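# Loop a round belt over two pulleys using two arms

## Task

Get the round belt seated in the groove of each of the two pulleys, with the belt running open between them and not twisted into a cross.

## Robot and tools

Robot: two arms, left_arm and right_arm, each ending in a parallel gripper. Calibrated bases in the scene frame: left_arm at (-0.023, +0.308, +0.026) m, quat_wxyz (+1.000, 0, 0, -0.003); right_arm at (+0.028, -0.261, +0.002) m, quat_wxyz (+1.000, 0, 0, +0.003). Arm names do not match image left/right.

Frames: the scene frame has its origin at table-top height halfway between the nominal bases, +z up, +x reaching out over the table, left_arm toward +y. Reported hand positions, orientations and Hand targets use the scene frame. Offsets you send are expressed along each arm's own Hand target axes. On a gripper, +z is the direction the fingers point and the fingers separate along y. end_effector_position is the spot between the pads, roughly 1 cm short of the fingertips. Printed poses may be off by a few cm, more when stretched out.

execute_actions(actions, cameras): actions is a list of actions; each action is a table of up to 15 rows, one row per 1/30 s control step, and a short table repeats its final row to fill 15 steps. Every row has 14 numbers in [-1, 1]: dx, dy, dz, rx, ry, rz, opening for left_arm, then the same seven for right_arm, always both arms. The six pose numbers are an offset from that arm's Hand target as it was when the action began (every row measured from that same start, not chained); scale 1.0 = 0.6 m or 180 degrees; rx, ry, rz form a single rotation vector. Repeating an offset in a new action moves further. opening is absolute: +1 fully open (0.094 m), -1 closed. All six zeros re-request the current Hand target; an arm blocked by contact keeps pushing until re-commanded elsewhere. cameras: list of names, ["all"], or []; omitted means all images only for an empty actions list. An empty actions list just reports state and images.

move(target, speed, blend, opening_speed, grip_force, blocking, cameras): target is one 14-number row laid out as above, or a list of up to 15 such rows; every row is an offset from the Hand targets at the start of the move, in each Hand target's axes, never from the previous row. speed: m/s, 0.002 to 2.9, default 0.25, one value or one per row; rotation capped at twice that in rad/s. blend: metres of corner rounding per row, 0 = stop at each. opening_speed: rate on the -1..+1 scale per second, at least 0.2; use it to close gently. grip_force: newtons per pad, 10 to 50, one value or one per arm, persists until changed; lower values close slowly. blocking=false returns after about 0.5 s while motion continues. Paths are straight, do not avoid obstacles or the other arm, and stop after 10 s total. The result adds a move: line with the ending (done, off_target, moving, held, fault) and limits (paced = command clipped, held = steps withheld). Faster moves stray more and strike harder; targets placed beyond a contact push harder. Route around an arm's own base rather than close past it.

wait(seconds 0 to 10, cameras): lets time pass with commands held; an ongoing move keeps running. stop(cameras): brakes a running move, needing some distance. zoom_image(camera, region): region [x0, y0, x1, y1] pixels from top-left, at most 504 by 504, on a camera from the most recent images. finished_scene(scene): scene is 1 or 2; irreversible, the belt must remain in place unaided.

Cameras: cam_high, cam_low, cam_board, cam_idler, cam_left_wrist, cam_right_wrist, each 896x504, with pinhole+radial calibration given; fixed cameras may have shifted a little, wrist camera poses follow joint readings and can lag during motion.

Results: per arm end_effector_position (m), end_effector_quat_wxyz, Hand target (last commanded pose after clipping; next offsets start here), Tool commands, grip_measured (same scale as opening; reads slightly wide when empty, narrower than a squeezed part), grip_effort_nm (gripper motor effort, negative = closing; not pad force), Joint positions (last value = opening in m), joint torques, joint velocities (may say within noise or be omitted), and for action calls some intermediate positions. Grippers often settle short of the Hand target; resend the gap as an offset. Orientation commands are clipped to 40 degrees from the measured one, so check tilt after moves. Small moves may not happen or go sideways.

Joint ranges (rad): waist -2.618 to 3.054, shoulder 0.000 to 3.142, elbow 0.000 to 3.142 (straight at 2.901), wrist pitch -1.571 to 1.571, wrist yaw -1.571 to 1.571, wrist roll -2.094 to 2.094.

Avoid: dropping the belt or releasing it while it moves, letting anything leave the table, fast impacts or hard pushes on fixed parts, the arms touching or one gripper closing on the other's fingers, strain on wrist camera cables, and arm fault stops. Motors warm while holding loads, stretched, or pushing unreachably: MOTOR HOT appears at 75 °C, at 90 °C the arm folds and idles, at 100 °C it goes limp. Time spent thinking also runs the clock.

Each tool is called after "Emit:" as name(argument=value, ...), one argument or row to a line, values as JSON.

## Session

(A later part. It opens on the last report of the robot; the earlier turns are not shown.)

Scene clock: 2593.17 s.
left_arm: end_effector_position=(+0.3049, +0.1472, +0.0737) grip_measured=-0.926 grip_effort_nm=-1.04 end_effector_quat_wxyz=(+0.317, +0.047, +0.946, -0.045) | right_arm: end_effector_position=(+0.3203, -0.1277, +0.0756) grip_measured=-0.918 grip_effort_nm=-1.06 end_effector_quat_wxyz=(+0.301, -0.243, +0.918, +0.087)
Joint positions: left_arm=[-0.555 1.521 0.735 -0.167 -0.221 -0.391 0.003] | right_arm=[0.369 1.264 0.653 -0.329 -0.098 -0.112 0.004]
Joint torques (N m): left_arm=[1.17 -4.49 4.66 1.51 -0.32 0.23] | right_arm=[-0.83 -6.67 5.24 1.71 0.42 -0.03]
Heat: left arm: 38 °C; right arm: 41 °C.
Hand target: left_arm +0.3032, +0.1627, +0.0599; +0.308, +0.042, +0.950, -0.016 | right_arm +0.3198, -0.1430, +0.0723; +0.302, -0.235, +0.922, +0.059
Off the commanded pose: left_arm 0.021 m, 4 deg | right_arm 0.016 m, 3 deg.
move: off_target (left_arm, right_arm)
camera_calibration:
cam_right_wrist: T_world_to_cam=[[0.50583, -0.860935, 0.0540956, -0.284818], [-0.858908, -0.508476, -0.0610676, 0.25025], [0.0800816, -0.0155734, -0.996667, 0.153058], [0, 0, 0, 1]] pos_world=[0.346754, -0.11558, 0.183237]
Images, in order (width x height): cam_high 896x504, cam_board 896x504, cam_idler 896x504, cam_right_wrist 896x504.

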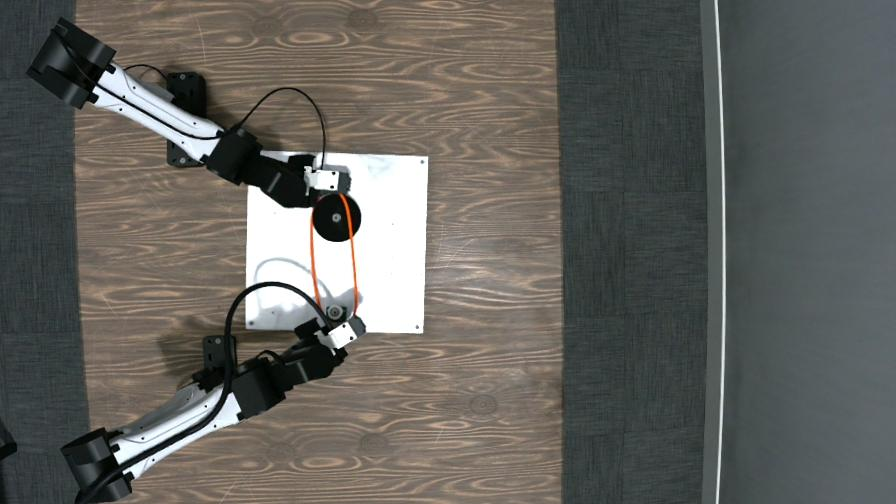

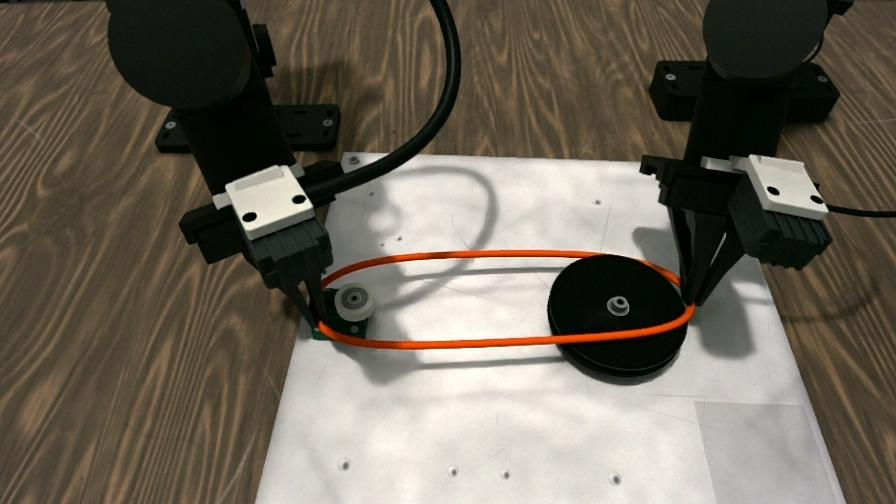

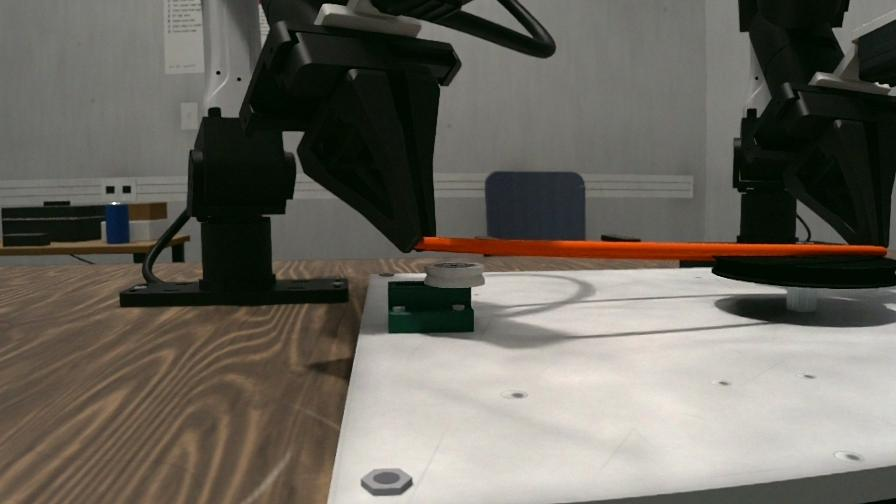

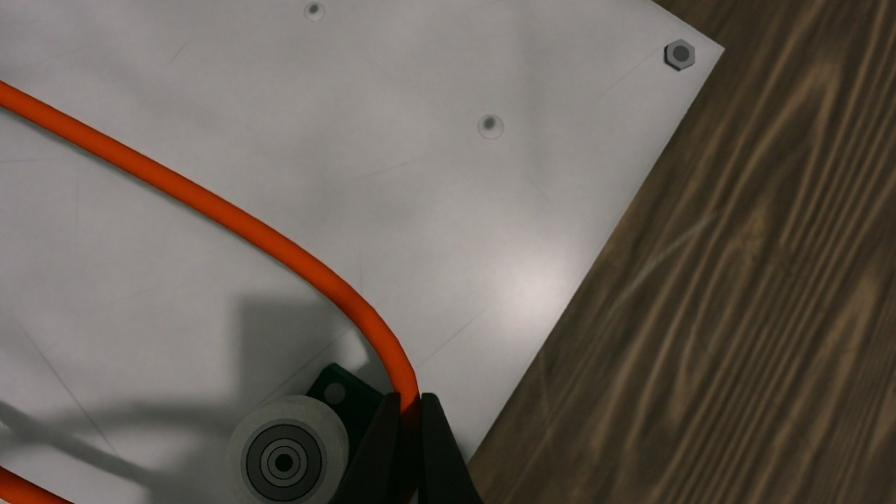

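Emit:
execute_actions(
  actions=[],
)

Emit:
zoom_image(
  camera="cam_idler",
  region=[340, 180, 600, 330],
)

Emit:
zoom_image(
  camera="cam_board",
  region=[290, 200, 720, 440],
)

Scene clock: 2623.17 s.
left_arm: end_effector_position=(+0.3049, +0.1472, +0.0737) grip_measured=-0.926 grip_effort_nm=-1.04 end_effector_quat_wxyz=(+0.317, +0.047, +0.946, -0.045) | right_arm: end_effector_position=(+0.3203, -0.1277, +0.0756) grip_measured=-0.918 grip_effort_nm=-1.06 end_effector_quat_wxyz=(+0.301, -0.243, +0.918, +0.087)
Joint positions: left_arm=[-0.555 1.521 0.735 -0.167 -0.221 -0.391 0.003] | right_arm=[0.369 1.264 0.653 -0.329 -0.098 -0.112 0.004]
Joint velocities: within noise
Joint torques (N m): left_arm=[0.81 -4.63 4.41 1.48 -0.39 0.22] | right_arm=[-0.83 -6.67 5.23 1.71 0.42 -0.03]
Heat: left arm: 37 °C; right arm: 40 °C.
Hand target: left_arm +0.3032, +0.1627, +0.0599; +0.308, +0.042, +0.950, -0.016 | right_arm +0.3198, -0.1430, +0.0723; +0.302, -0.235, +0.922, +0.059
Tool commands: left_gripper/opening=-1.0 right_gripper/opening=-1.0
Off the commanded pose: left_arm 0.021 m, 4 deg | right_arm 0.016 m, 3 deg.
camera_calibration:
cam_left_wrist: T_world_to_cam=[[-0.103903, -0.986057, 0.129981, 0.158444], [-0.990653, 0.0909918, -0.101621, 0.336946], [0.0883772, -0.139325, -0.986295, 0.163491], [0, 0, 0, 1]] pos_world=[0.335811, 0.148354, 0.174897]
cam_right_wrist: T_world_to_cam=[[0.50583, -0.860935, 0.0540956, -0.284818], [-0.858908, -0.508476, -0.0610676, 0.25025], [0.0800816, -0.0155734, -0.996667, 0.153058], [0, 0, 0, 1]] pos_world=[0.346754, -0.11558, 0.183237]

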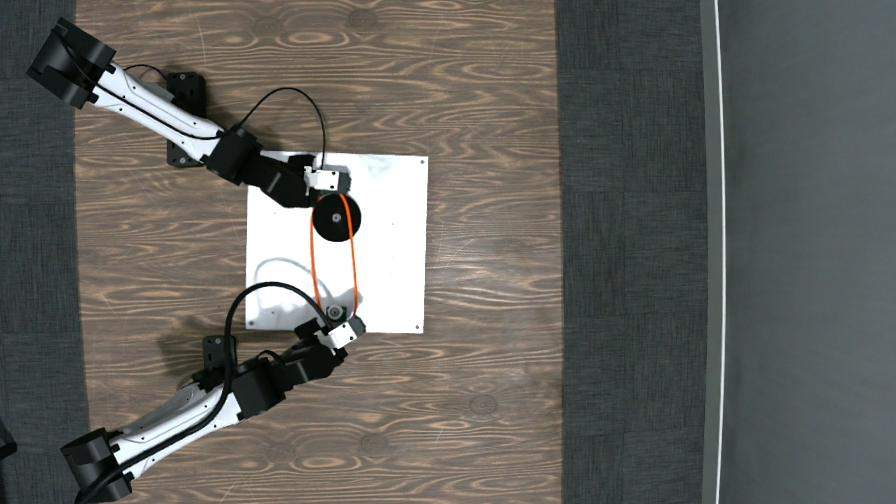

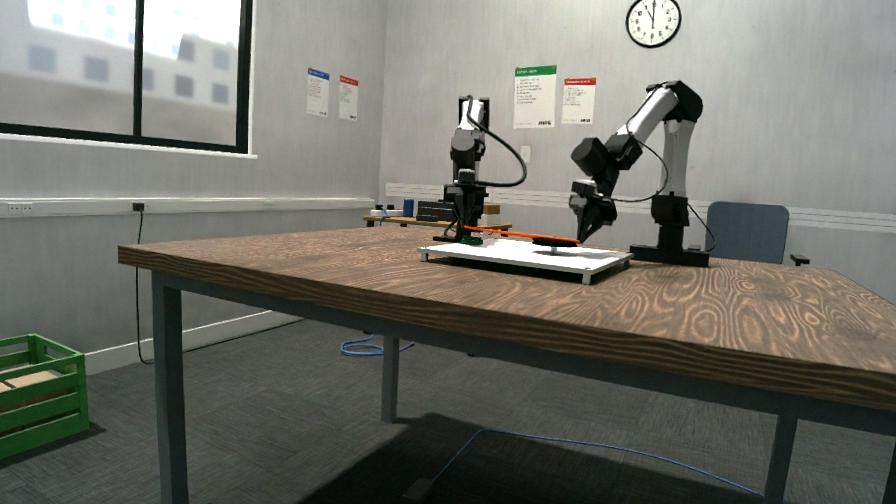

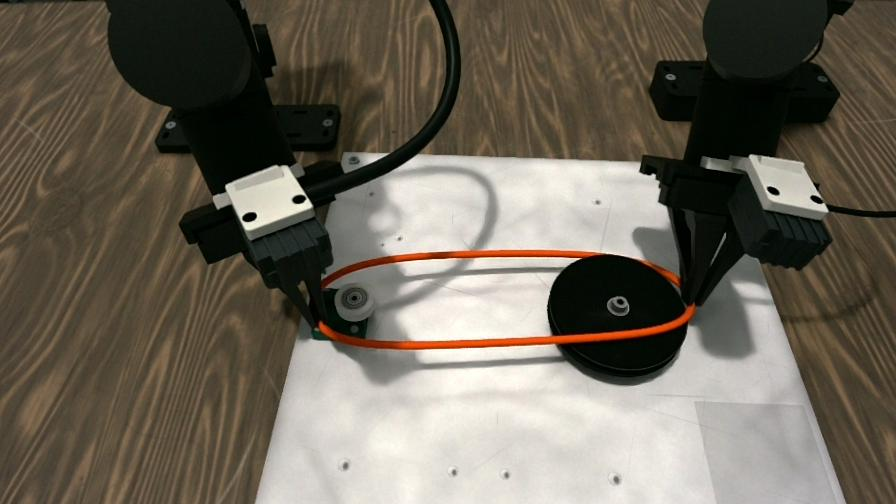

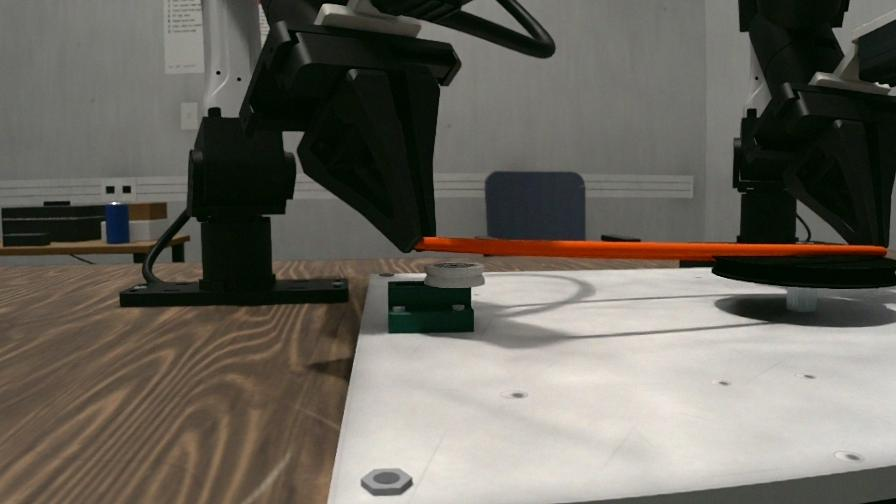

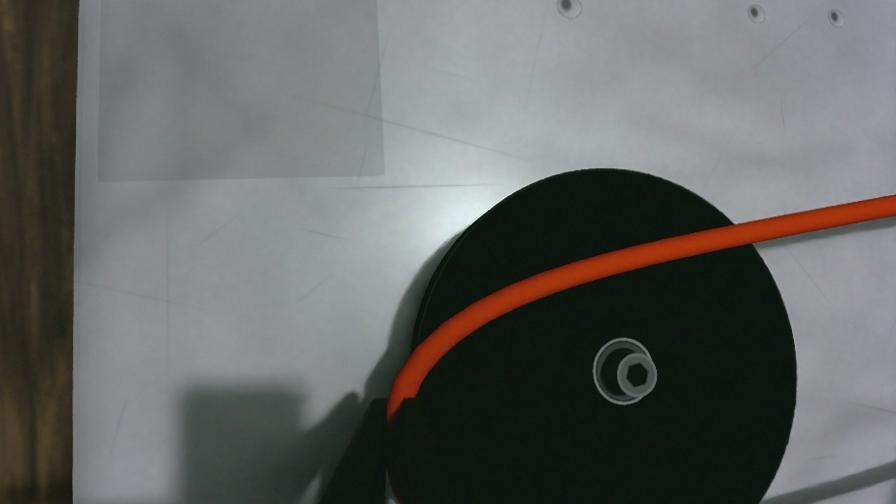

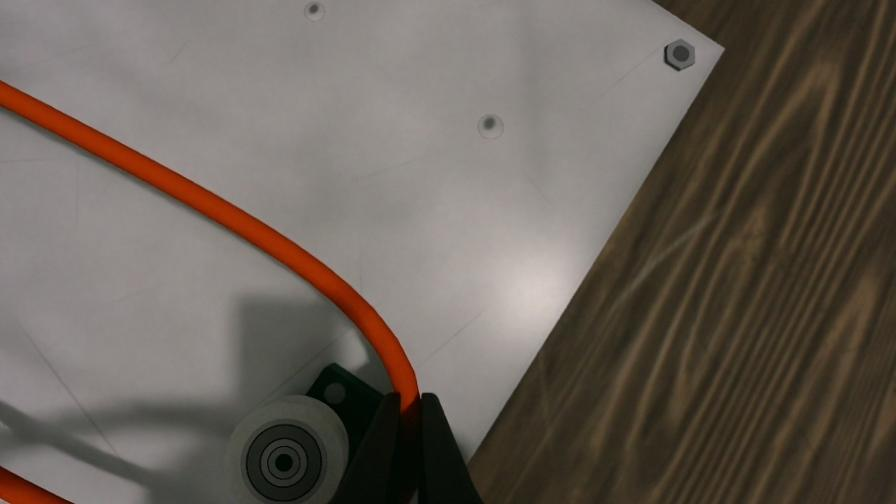

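Scaled by 1.938 from the camera's 896x504 image, which has a finer 1280x720 frame.

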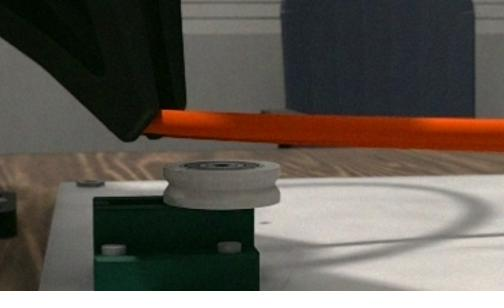

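Scaled by 1.172 from the camera's 896x504 image, which has a finer 1280x720 frame.

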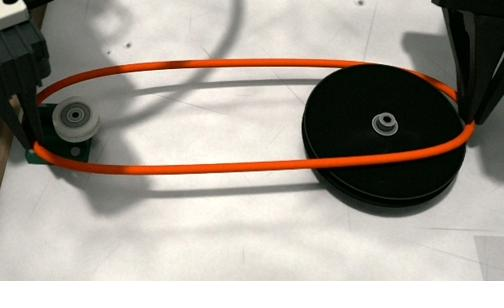

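Emit:
move(
  target=[0,0,0,0,0,0,-1, 0.0117,0.0007,0.0162,0,0,0,-1],
  speed=0.02,
  cameras=["cam_idler","cam_board","cam_right_wrist"],
)

Emit:
zoom_image(
  camera="cam_idler",
  region=[340, 180, 600, 330],
)

Emit:
zoom_image(
  camera="cam_board",
  region=[290, 220, 450, 380],
)

Scene clock: 2637.93 s.
left_arm: end_effector_position=(+0.3049, +0.1472, +0.0737) grip_measured=-0.926 grip_effort_nm=-1.04 end_effector_quat_wxyz=(+0.317, +0.047, +0.946, -0.045) | right_arm: end_effector_position=(+0.3168, -0.1285, +0.0672) grip_measured=-0.918 grip_effort_nm=-1.06 end_effector_quat_wxyz=(+0.300, -0.244, +0.918, +0.088)
Joint positions: left_arm=[-0.555 1.521 0.735 -0.167 -0.221 -0.391 0.003] | right_arm=[0.369 1.264 0.617 -0.294 -0.101 -0.112 0.004]
Joint torques (N m): left_arm=[0.99 -4.45 4.46 1.42 -0.32 0.22] | right_arm=[-0.84 -4.52 5.14 1.92 0.45 -0.03]
Heat: left arm: 37 °C; right arm: 40 °C.
Hand target: left_arm +0.3032, +0.1627, +0.0599; +0.308, +0.042, +0.950, -0.016 | right_arm +0.3198, -0.1429, +0.0604; +0.302, -0.235, +0.922, +0.059
Off the commanded pose: left_arm 0.021 m, 4 deg | right_arm 0.016 m, 4 deg.
move: off_target (left_arm, right_arm)
camera_calibration:
cam_right_wrist: T_world_to_cam=[[0.507428, -0.86015, 0.0515602, -0.283536], [-0.858091, -0.509867, -0.0609539, 0.245847], [0.0787184, -0.0133136, -0.996808, 0.145697], [0, 0, 0, 1]] pos_world=[0.343364, -0.116594, 0.174837]
Images, in order (width x height): cam_board 896x504, cam_idler 896x504, cam_right_wrist 896x504.

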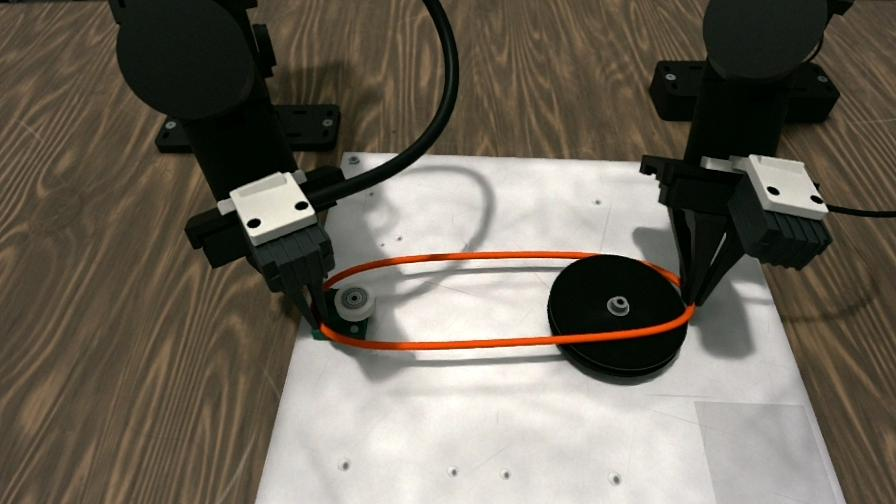

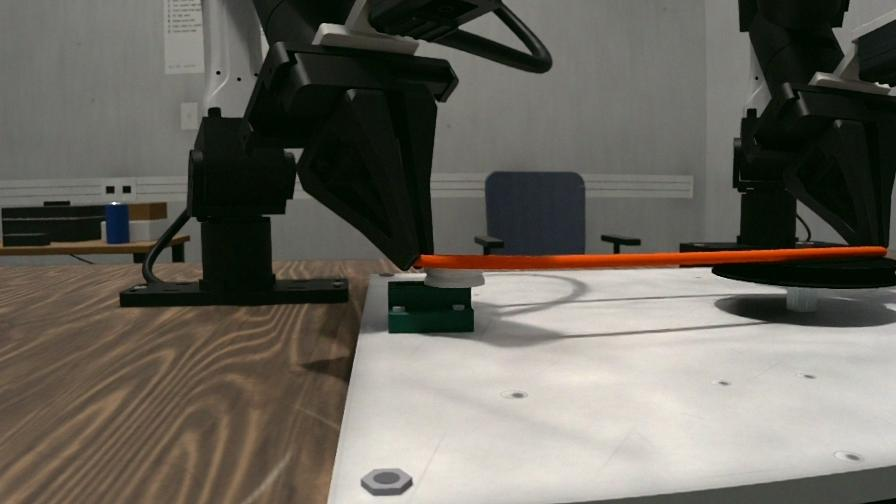

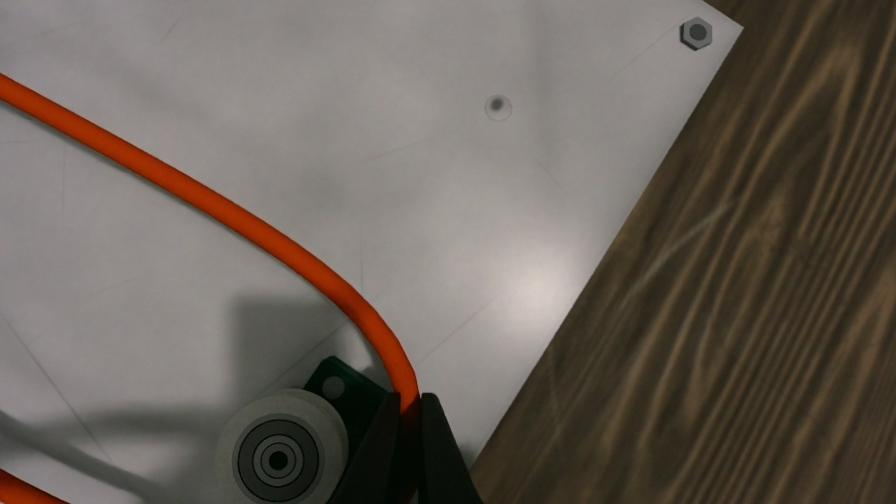

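Scaled by 1.938 from the camera's 896x504 image, which has a finer 1280x720 frame.

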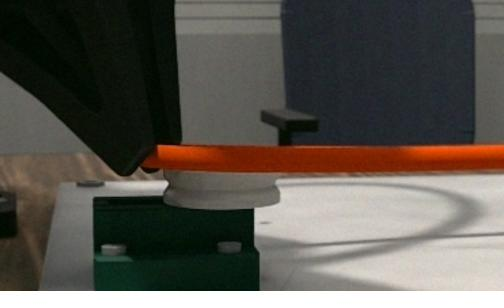

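Scaled by 3.150 from the camera's 896x504 image, which has a finer 1280x720 frame.

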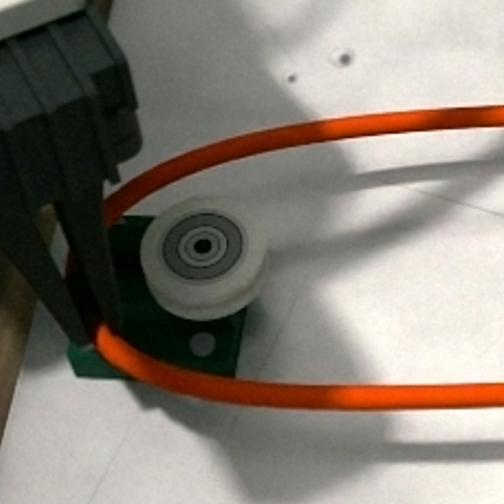

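Emit:
move(
  target=[0,0,0,0,0,0,-1, 0.0062,-0.0018,0.0162,0,0,0,-1],
  speed=0.02,
  cameras=["cam_idler","cam_board","cam_right_wrist"],
)

Emit:
zoom_image(
  camera="cam_idler",
  region=[340, 180, 600, 330],
)

Emit:
zoom_image(
  camera="cam_board",
  region=[290, 220, 450, 380],
)

Scene clock: 2645.83 s.
left_arm: end_effector_position=(+0.3049, +0.1472, +0.0737) grip_measured=-0.926 grip_effort_nm=-1.04 end_effector_quat_wxyz=(+0.317, +0.047, +0.946, -0.045) | right_arm: end_effector_position=(+0.3195, -0.1275, +0.0605) grip_measured=-0.918 grip_effort_nm=-1.06 end_effector_quat_wxyz=(+0.305, -0.244, +0.916, +0.089)
Joint positions: left_arm=[-0.555 1.521 0.735 -0.167 -0.221 -0.391 0.003] | right_arm=[0.369 1.286 0.596 -0.242 -0.101 -0.112 0.004]
Joint torques (N m): left_arm=[0.91 -4.62 4.56 1.51 -0.4 0.21] | right_arm=[-1.2 -3.45 5.07 1.97 0.42 -0.07]
Heat: left arm: 37 °C; right arm: 39 °C.
Hand target: left_arm +0.3032, +0.1627, +0.0599; +0.308, +0.042, +0.950, -0.016 | right_arm +0.3228, -0.1429, +0.0504; +0.302, -0.235, +0.922, +0.059
Off the commanded pose: left_arm 0.021 m, 4 deg | right_arm 0.019 m, 4 deg.
move: off_target (left_arm, right_arm)
camera_calibration:
cam_right_wrist: T_world_to_cam=[[0.507015, -0.860302, 0.0530633, -0.283631], [-0.85749, -0.509688, -0.0702047, 0.248675], [0.087443, -0.0099064, -0.99612, 0.136332], [0, 0, 0, 1]] pos_world=[0.345121, -0.115911, 0.168312]
Images, in order (width x height): cam_board 896x504, cam_idler 896x504, cam_right_wrist 896x504.

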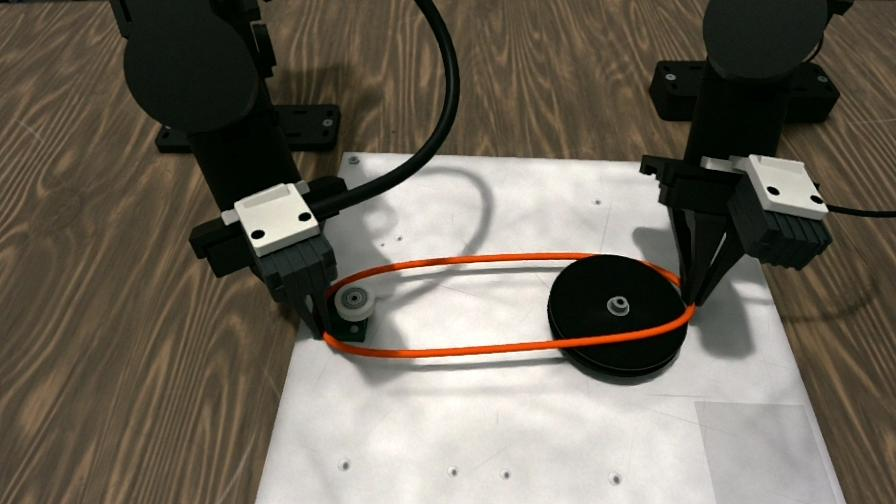

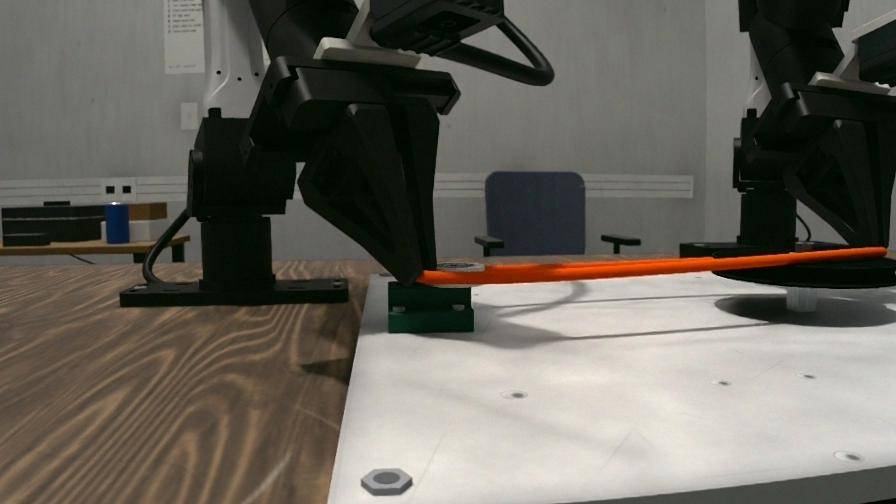

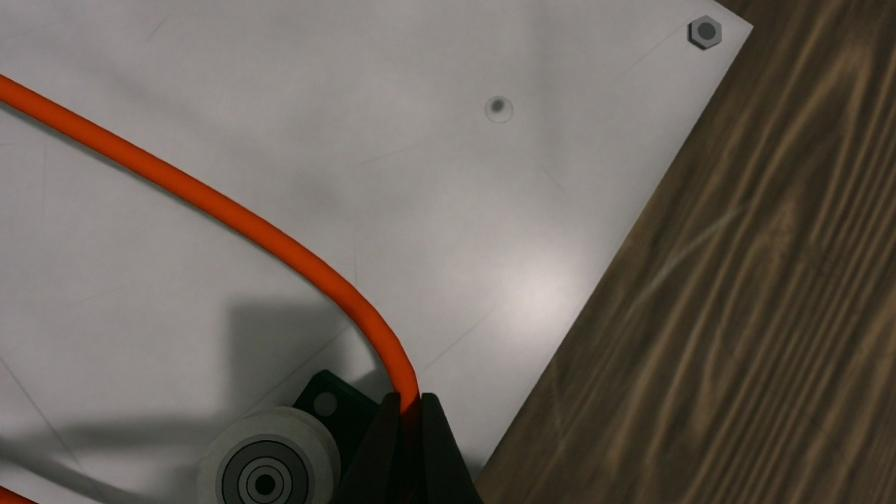

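Scaled by 1.938 from the camera's 896x504 image, which has a finer 1280x720 frame.

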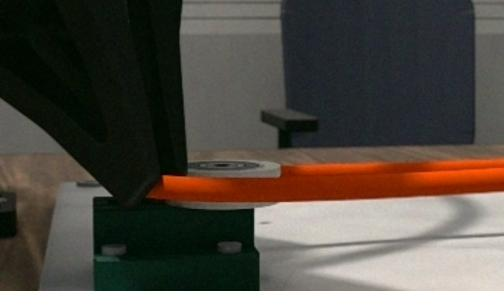

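Scaled by 3.150 from the camera's 896x504 image, which has a finer 1280x720 frame.

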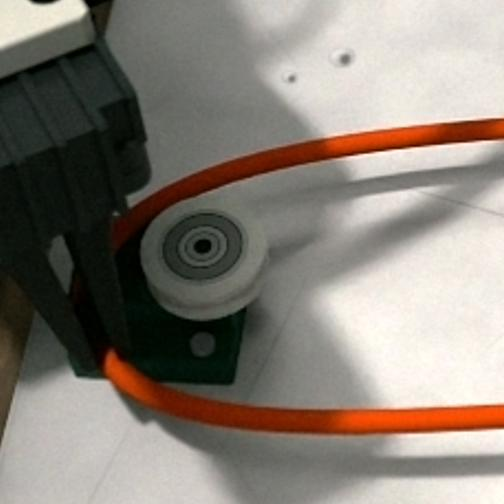

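Emit:
move(
  target=[0,0,0,0,0,0,-1, 0.0025,-0.0018,0.008,0,0,0,-1],
  speed=0.02,
  cameras=["cam_idler","cam_board","cam_right_wrist"],
)

Emit:
zoom_image(
  camera="cam_idler",
  region=[340, 180, 600, 330],
)

Emit:
zoom_image(
  camera="cam_board",
  region=[290, 220, 450, 380],
)

Scene clock: 2656.77 s.
left_arm: end_effector_position=(+0.3049, +0.1472, +0.0737) grip_measured=-0.926 grip_effort_nm=-1.04 end_effector_quat_wxyz=(+0.317, +0.047, +0.946, -0.045) | right_arm: end_effector_position=(+0.3215, -0.1267, +0.0565) grip_measured=-0.918 grip_effort_nm=-1.06 end_effector_quat_wxyz=(+0.305, -0.244, +0.916, +0.089)
Joint positions: left_arm=[-0.555 1.521 0.735 -0.167 -0.221 -0.391 0.003] | right_arm=[0.369 1.304 0.589 -0.216 -0.101 -0.112 0.004]
Joint torques (N m): left_arm=[0.79 -4.64 4.22 1.49 -0.41 0.18] | right_arm=[-1.54 -3.41 4.93 1.98 0.39 -0.11]
Heat: left arm: 37 °C; right arm: 40 °C.
Hand target: left_arm +0.3032, +0.1627, +0.0599; +0.308, +0.042, +0.950, -0.016 | right_arm +0.3248, -0.1433, +0.0457; +0.302, -0.235, +0.922, +0.059
Off the commanded pose: left_arm 0.021 m, 4 deg | right_arm 0.020 m, 4 deg.
move: off_target (left_arm, right_arm)
camera_calibration:
cam_right_wrist: T_world_to_cam=[[0.506879, -0.860368, 0.0532985, -0.283732], [-0.857417, -0.509588, -0.0718023, 0.250542], [0.0889367, -0.00930398, -0.995994, 0.131824], [0, 0, 0, 1]] pos_world=[0.346913, -0.115214, 0.164407]
Images, in order (width x height): cam_board 896x504, cam_idler 896x504, cam_right_wrist 896x504.

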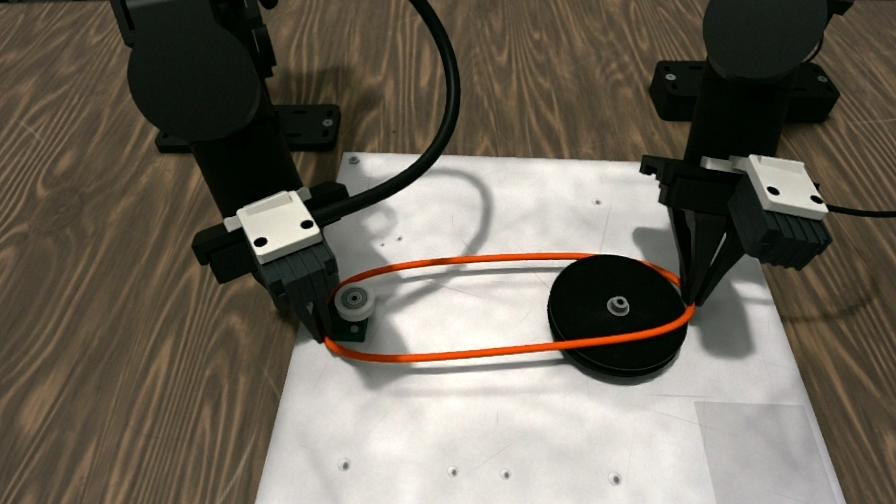

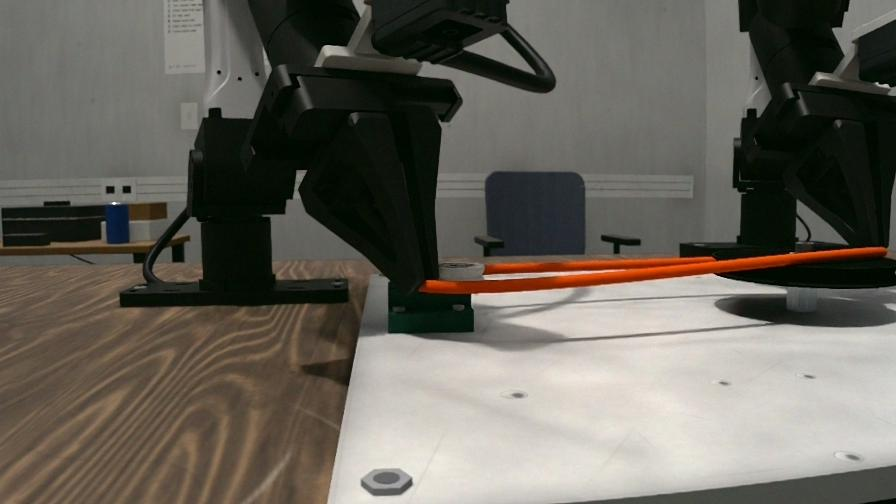

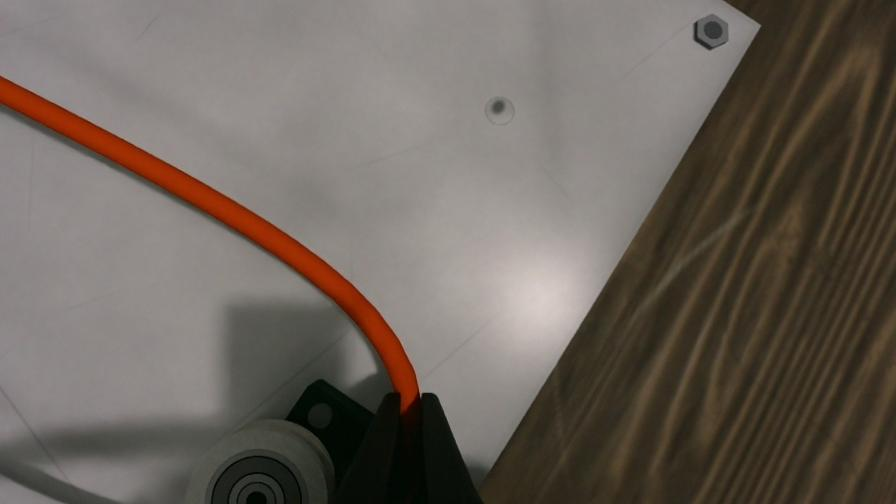

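Scaled by 1.938 from the camera's 896x504 image, which has a finer 1280x720 frame.

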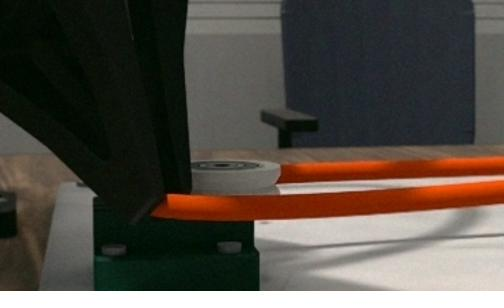

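Scaled by 3.150 from the camera's 896x504 image, which has a finer 1280x720 frame.

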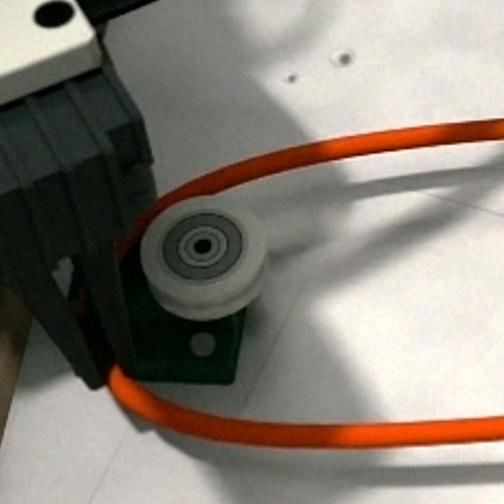

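Emit:
move(
  target=[0,0,0,0,0,0,-1, -0.0189,0.0127,0.0049,0,0,0,-1],
  speed=0.02,
  cameras=["cam_idler","cam_board","cam_right_wrist"],
)

Emit:
zoom_image(
  camera="cam_idler",
  region=[340, 180, 600, 330],
)

Emit:
zoom_image(
  camera="cam_board",
  region=[290, 220, 450, 380],
)

Scene clock: 2675.70 s.
left_arm: end_effector_position=(+0.3049, +0.1472, +0.0737) grip_measured=-0.926 grip_effort_nm=-1.04 end_effector_quat_wxyz=(+0.317, +0.047, +0.946, -0.045) | right_arm: end_effector_position=(+0.3238, -0.1215, +0.0533) grip_measured=-0.918 grip_effort_nm=-1.06 end_effector_quat_wxyz=(+0.304, -0.249, +0.915, +0.091)
Joint positions: left_arm=[-0.555 1.521 0.735 -0.167 -0.221 -0.391 0.003] | right_arm=[0.381 1.332 0.596 -0.196 -0.101 -0.11 0.004]
Joint torques (N m): left_arm=[0.91 -4.63 4.66 1.41 -0.36 0.22] | right_arm=[0.53 -2.93 7.87 1.75 0.62 0.21]
Heat: left arm: 36 °C; right arm: 41 °C.
Hand target: left_arm +0.3032, +0.1627, +0.0599; +0.308, +0.042, +0.950, -0.016 | right_arm +0.3308, -0.1313, +0.0497; +0.302, -0.235, +0.922, +0.059
Off the commanded pose: left_arm 0.021 m, 4 deg | right_arm 0.013 m, 4 deg.
move: off_target (left_arm, right_arm)
camera_calibration:
cam_right_wrist: T_world_to_cam=[[0.516434, -0.854736, 0.0521751, -0.282621], [-0.851869, -0.519, -0.0704101, 0.251989], [0.0872609, -0.00808417, -0.996153, 0.12922], [0, 0, 0, 1]] pos_world=[0.349341, -0.109739, 0.161211]
Images, in order (width x height): cam_board 896x504, cam_idler 896x504, cam_right_wrist 896x504.

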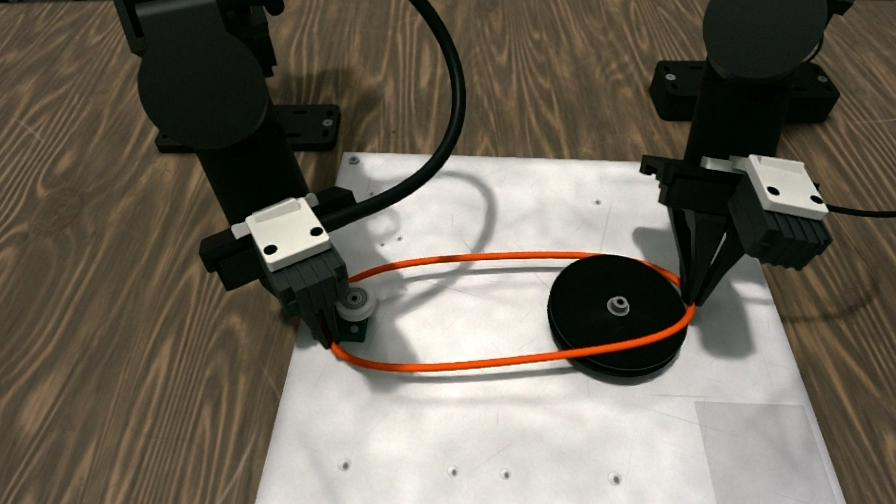

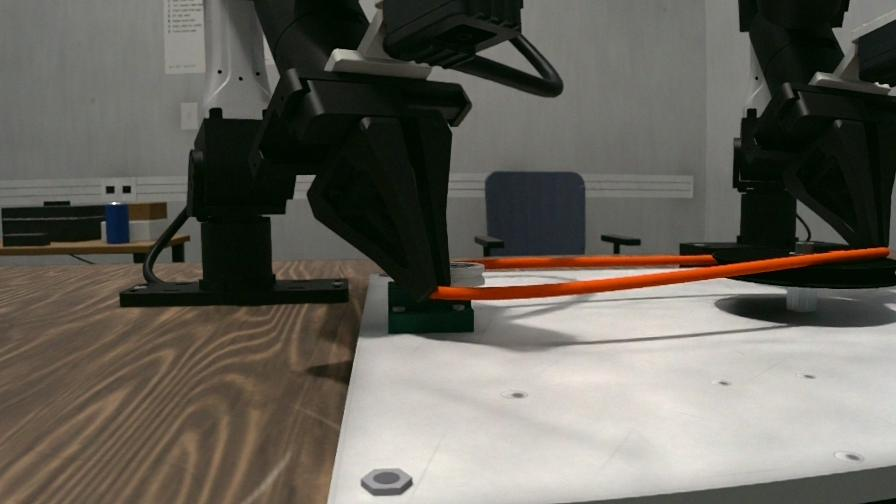

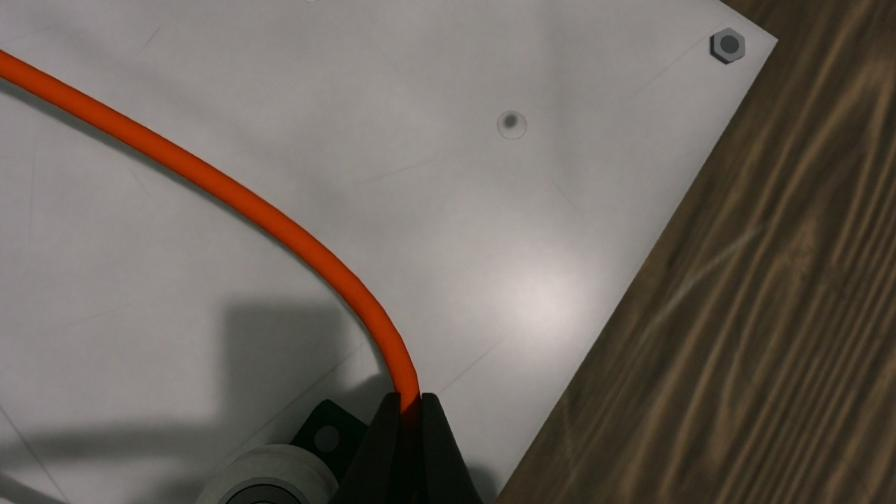

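Scaled by 1.938 from the camera's 896x504 image, which has a finer 1280x720 frame.

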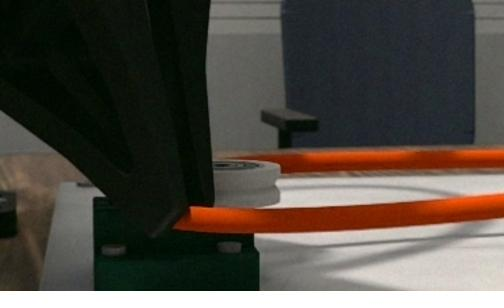

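Scaled by 3.150 from the camera's 896x504 image, which has a finer 1280x720 frame.

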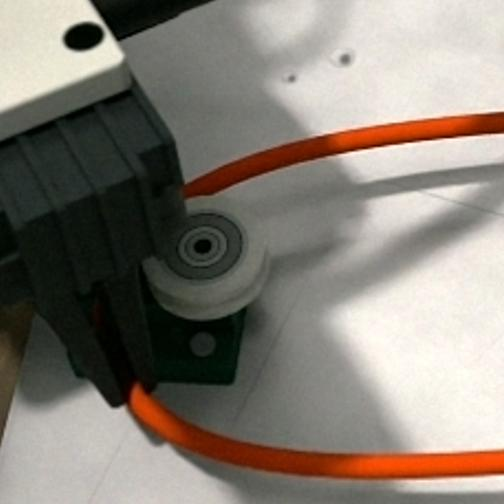

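Emit:
move(
  target=[0,0,0,0,0,0,-1, -0.0175,0.0142,0.0018,0,0,0,-1],
  speed=0.02,
  cameras=["cam_idler","cam_board","cam_right_wrist"],
)

Emit:
zoom_image(
  camera="cam_idler",
  region=[340, 180, 600, 330],
)

Emit:
zoom_image(
  camera="cam_board",
  region=[290, 220, 450, 380],
)

Scene clock: 2691.13 s.
left_arm: end_effector_position=(+0.3050, +0.1473, +0.0737) grip_measured=-0.926 grip_effort_nm=-1.04 end_effector_quat_wxyz=(+0.317, +0.042, +0.946, -0.047) | right_arm: end_effector_position=(+0.3276, -0.1141, +0.0537) grip_measured=-0.918 grip_effort_nm=-1.06 end_effector_quat_wxyz=(+0.303, -0.250, +0.916, +0.081)
Joint positions: left_arm=[-0.555 1.521 0.735 -0.167 -0.221 -0.4 0.003] | right_arm=[0.417 1.361 0.623 -0.197 -0.063 -0.089 0.004]
Joint torques (N m): left_arm=[0.84 -4.46 4.34 1.52 -0.36 0.16] | right_arm=[0.84 -3.48 9.06 1.59 0.5 0.23]
Heat: left arm: 36 °C; right arm: 40 °C.
Hand target: left_arm +0.3032, +0.1627, +0.0599; +0.308, +0.042, +0.950, -0.016 | right_arm +0.3349, -0.1194, +0.0546; +0.302, -0.234, +0.922, +0.059
Off the commanded pose: left_arm 0.021 m, 4 deg | right_arm 0.009 m, 3 deg.
move: off_target (left_arm, right_arm)
camera_calibration:
cam_right_wrist: T_world_to_cam=[[0.513058, -0.855551, 0.0693093, -0.278183], [-0.853666, -0.517017, -0.0628279, 0.259486], [0.0895866, -0.0269327, -0.995615, 0.126307], [0, 0, 0, 1]] pos_world=[0.352923, -0.10044, 0.161337]
Images, in order (width x height): cam_board 896x504, cam_idler 896x504, cam_right_wrist 896x504.

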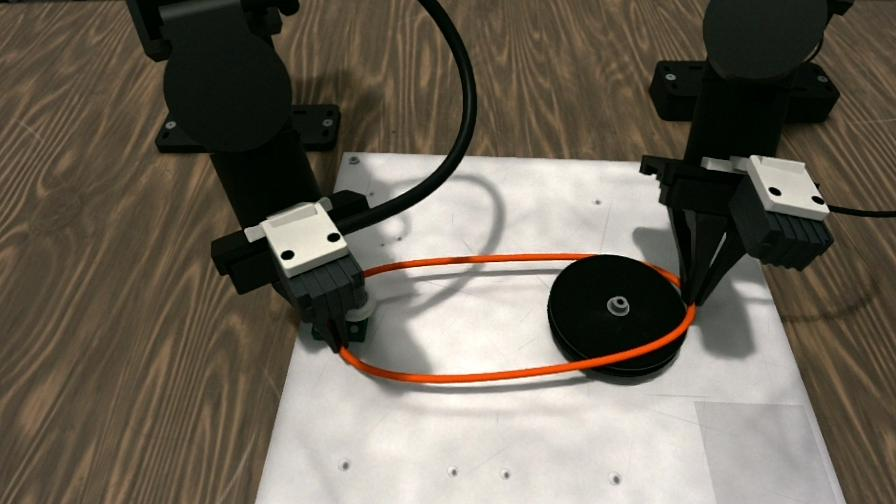

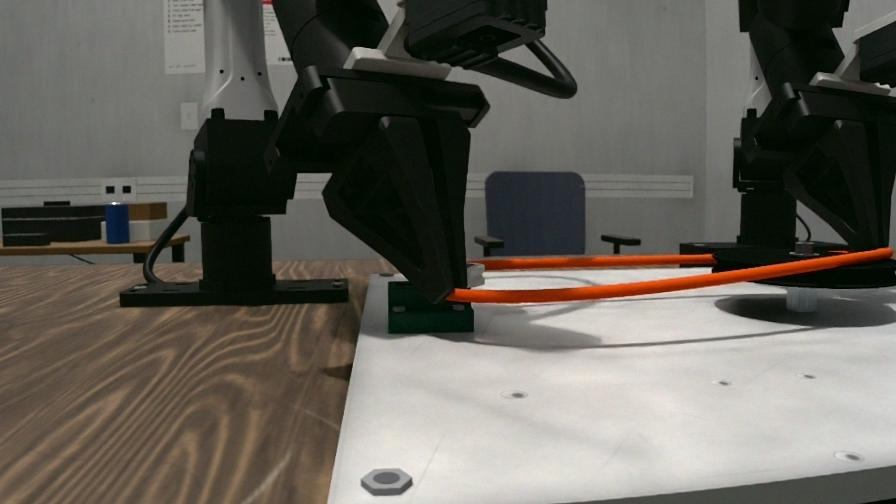

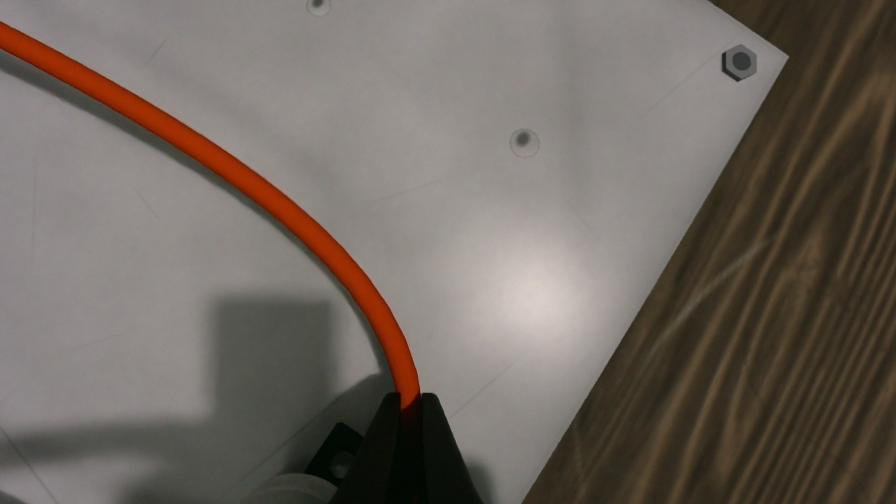

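Scaled by 1.938 from the camera's 896x504 image, which has a finer 1280x720 frame.

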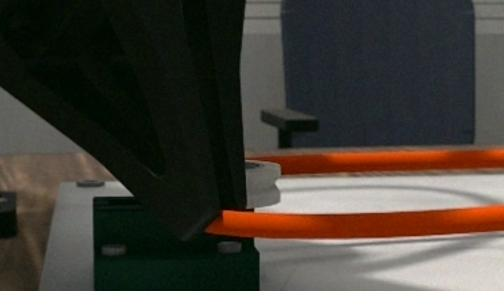

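Scaled by 3.150 from the camera's 896x504 image, which has a finer 1280x720 frame.

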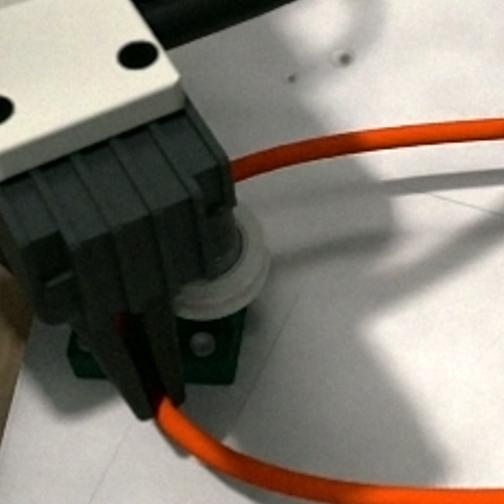

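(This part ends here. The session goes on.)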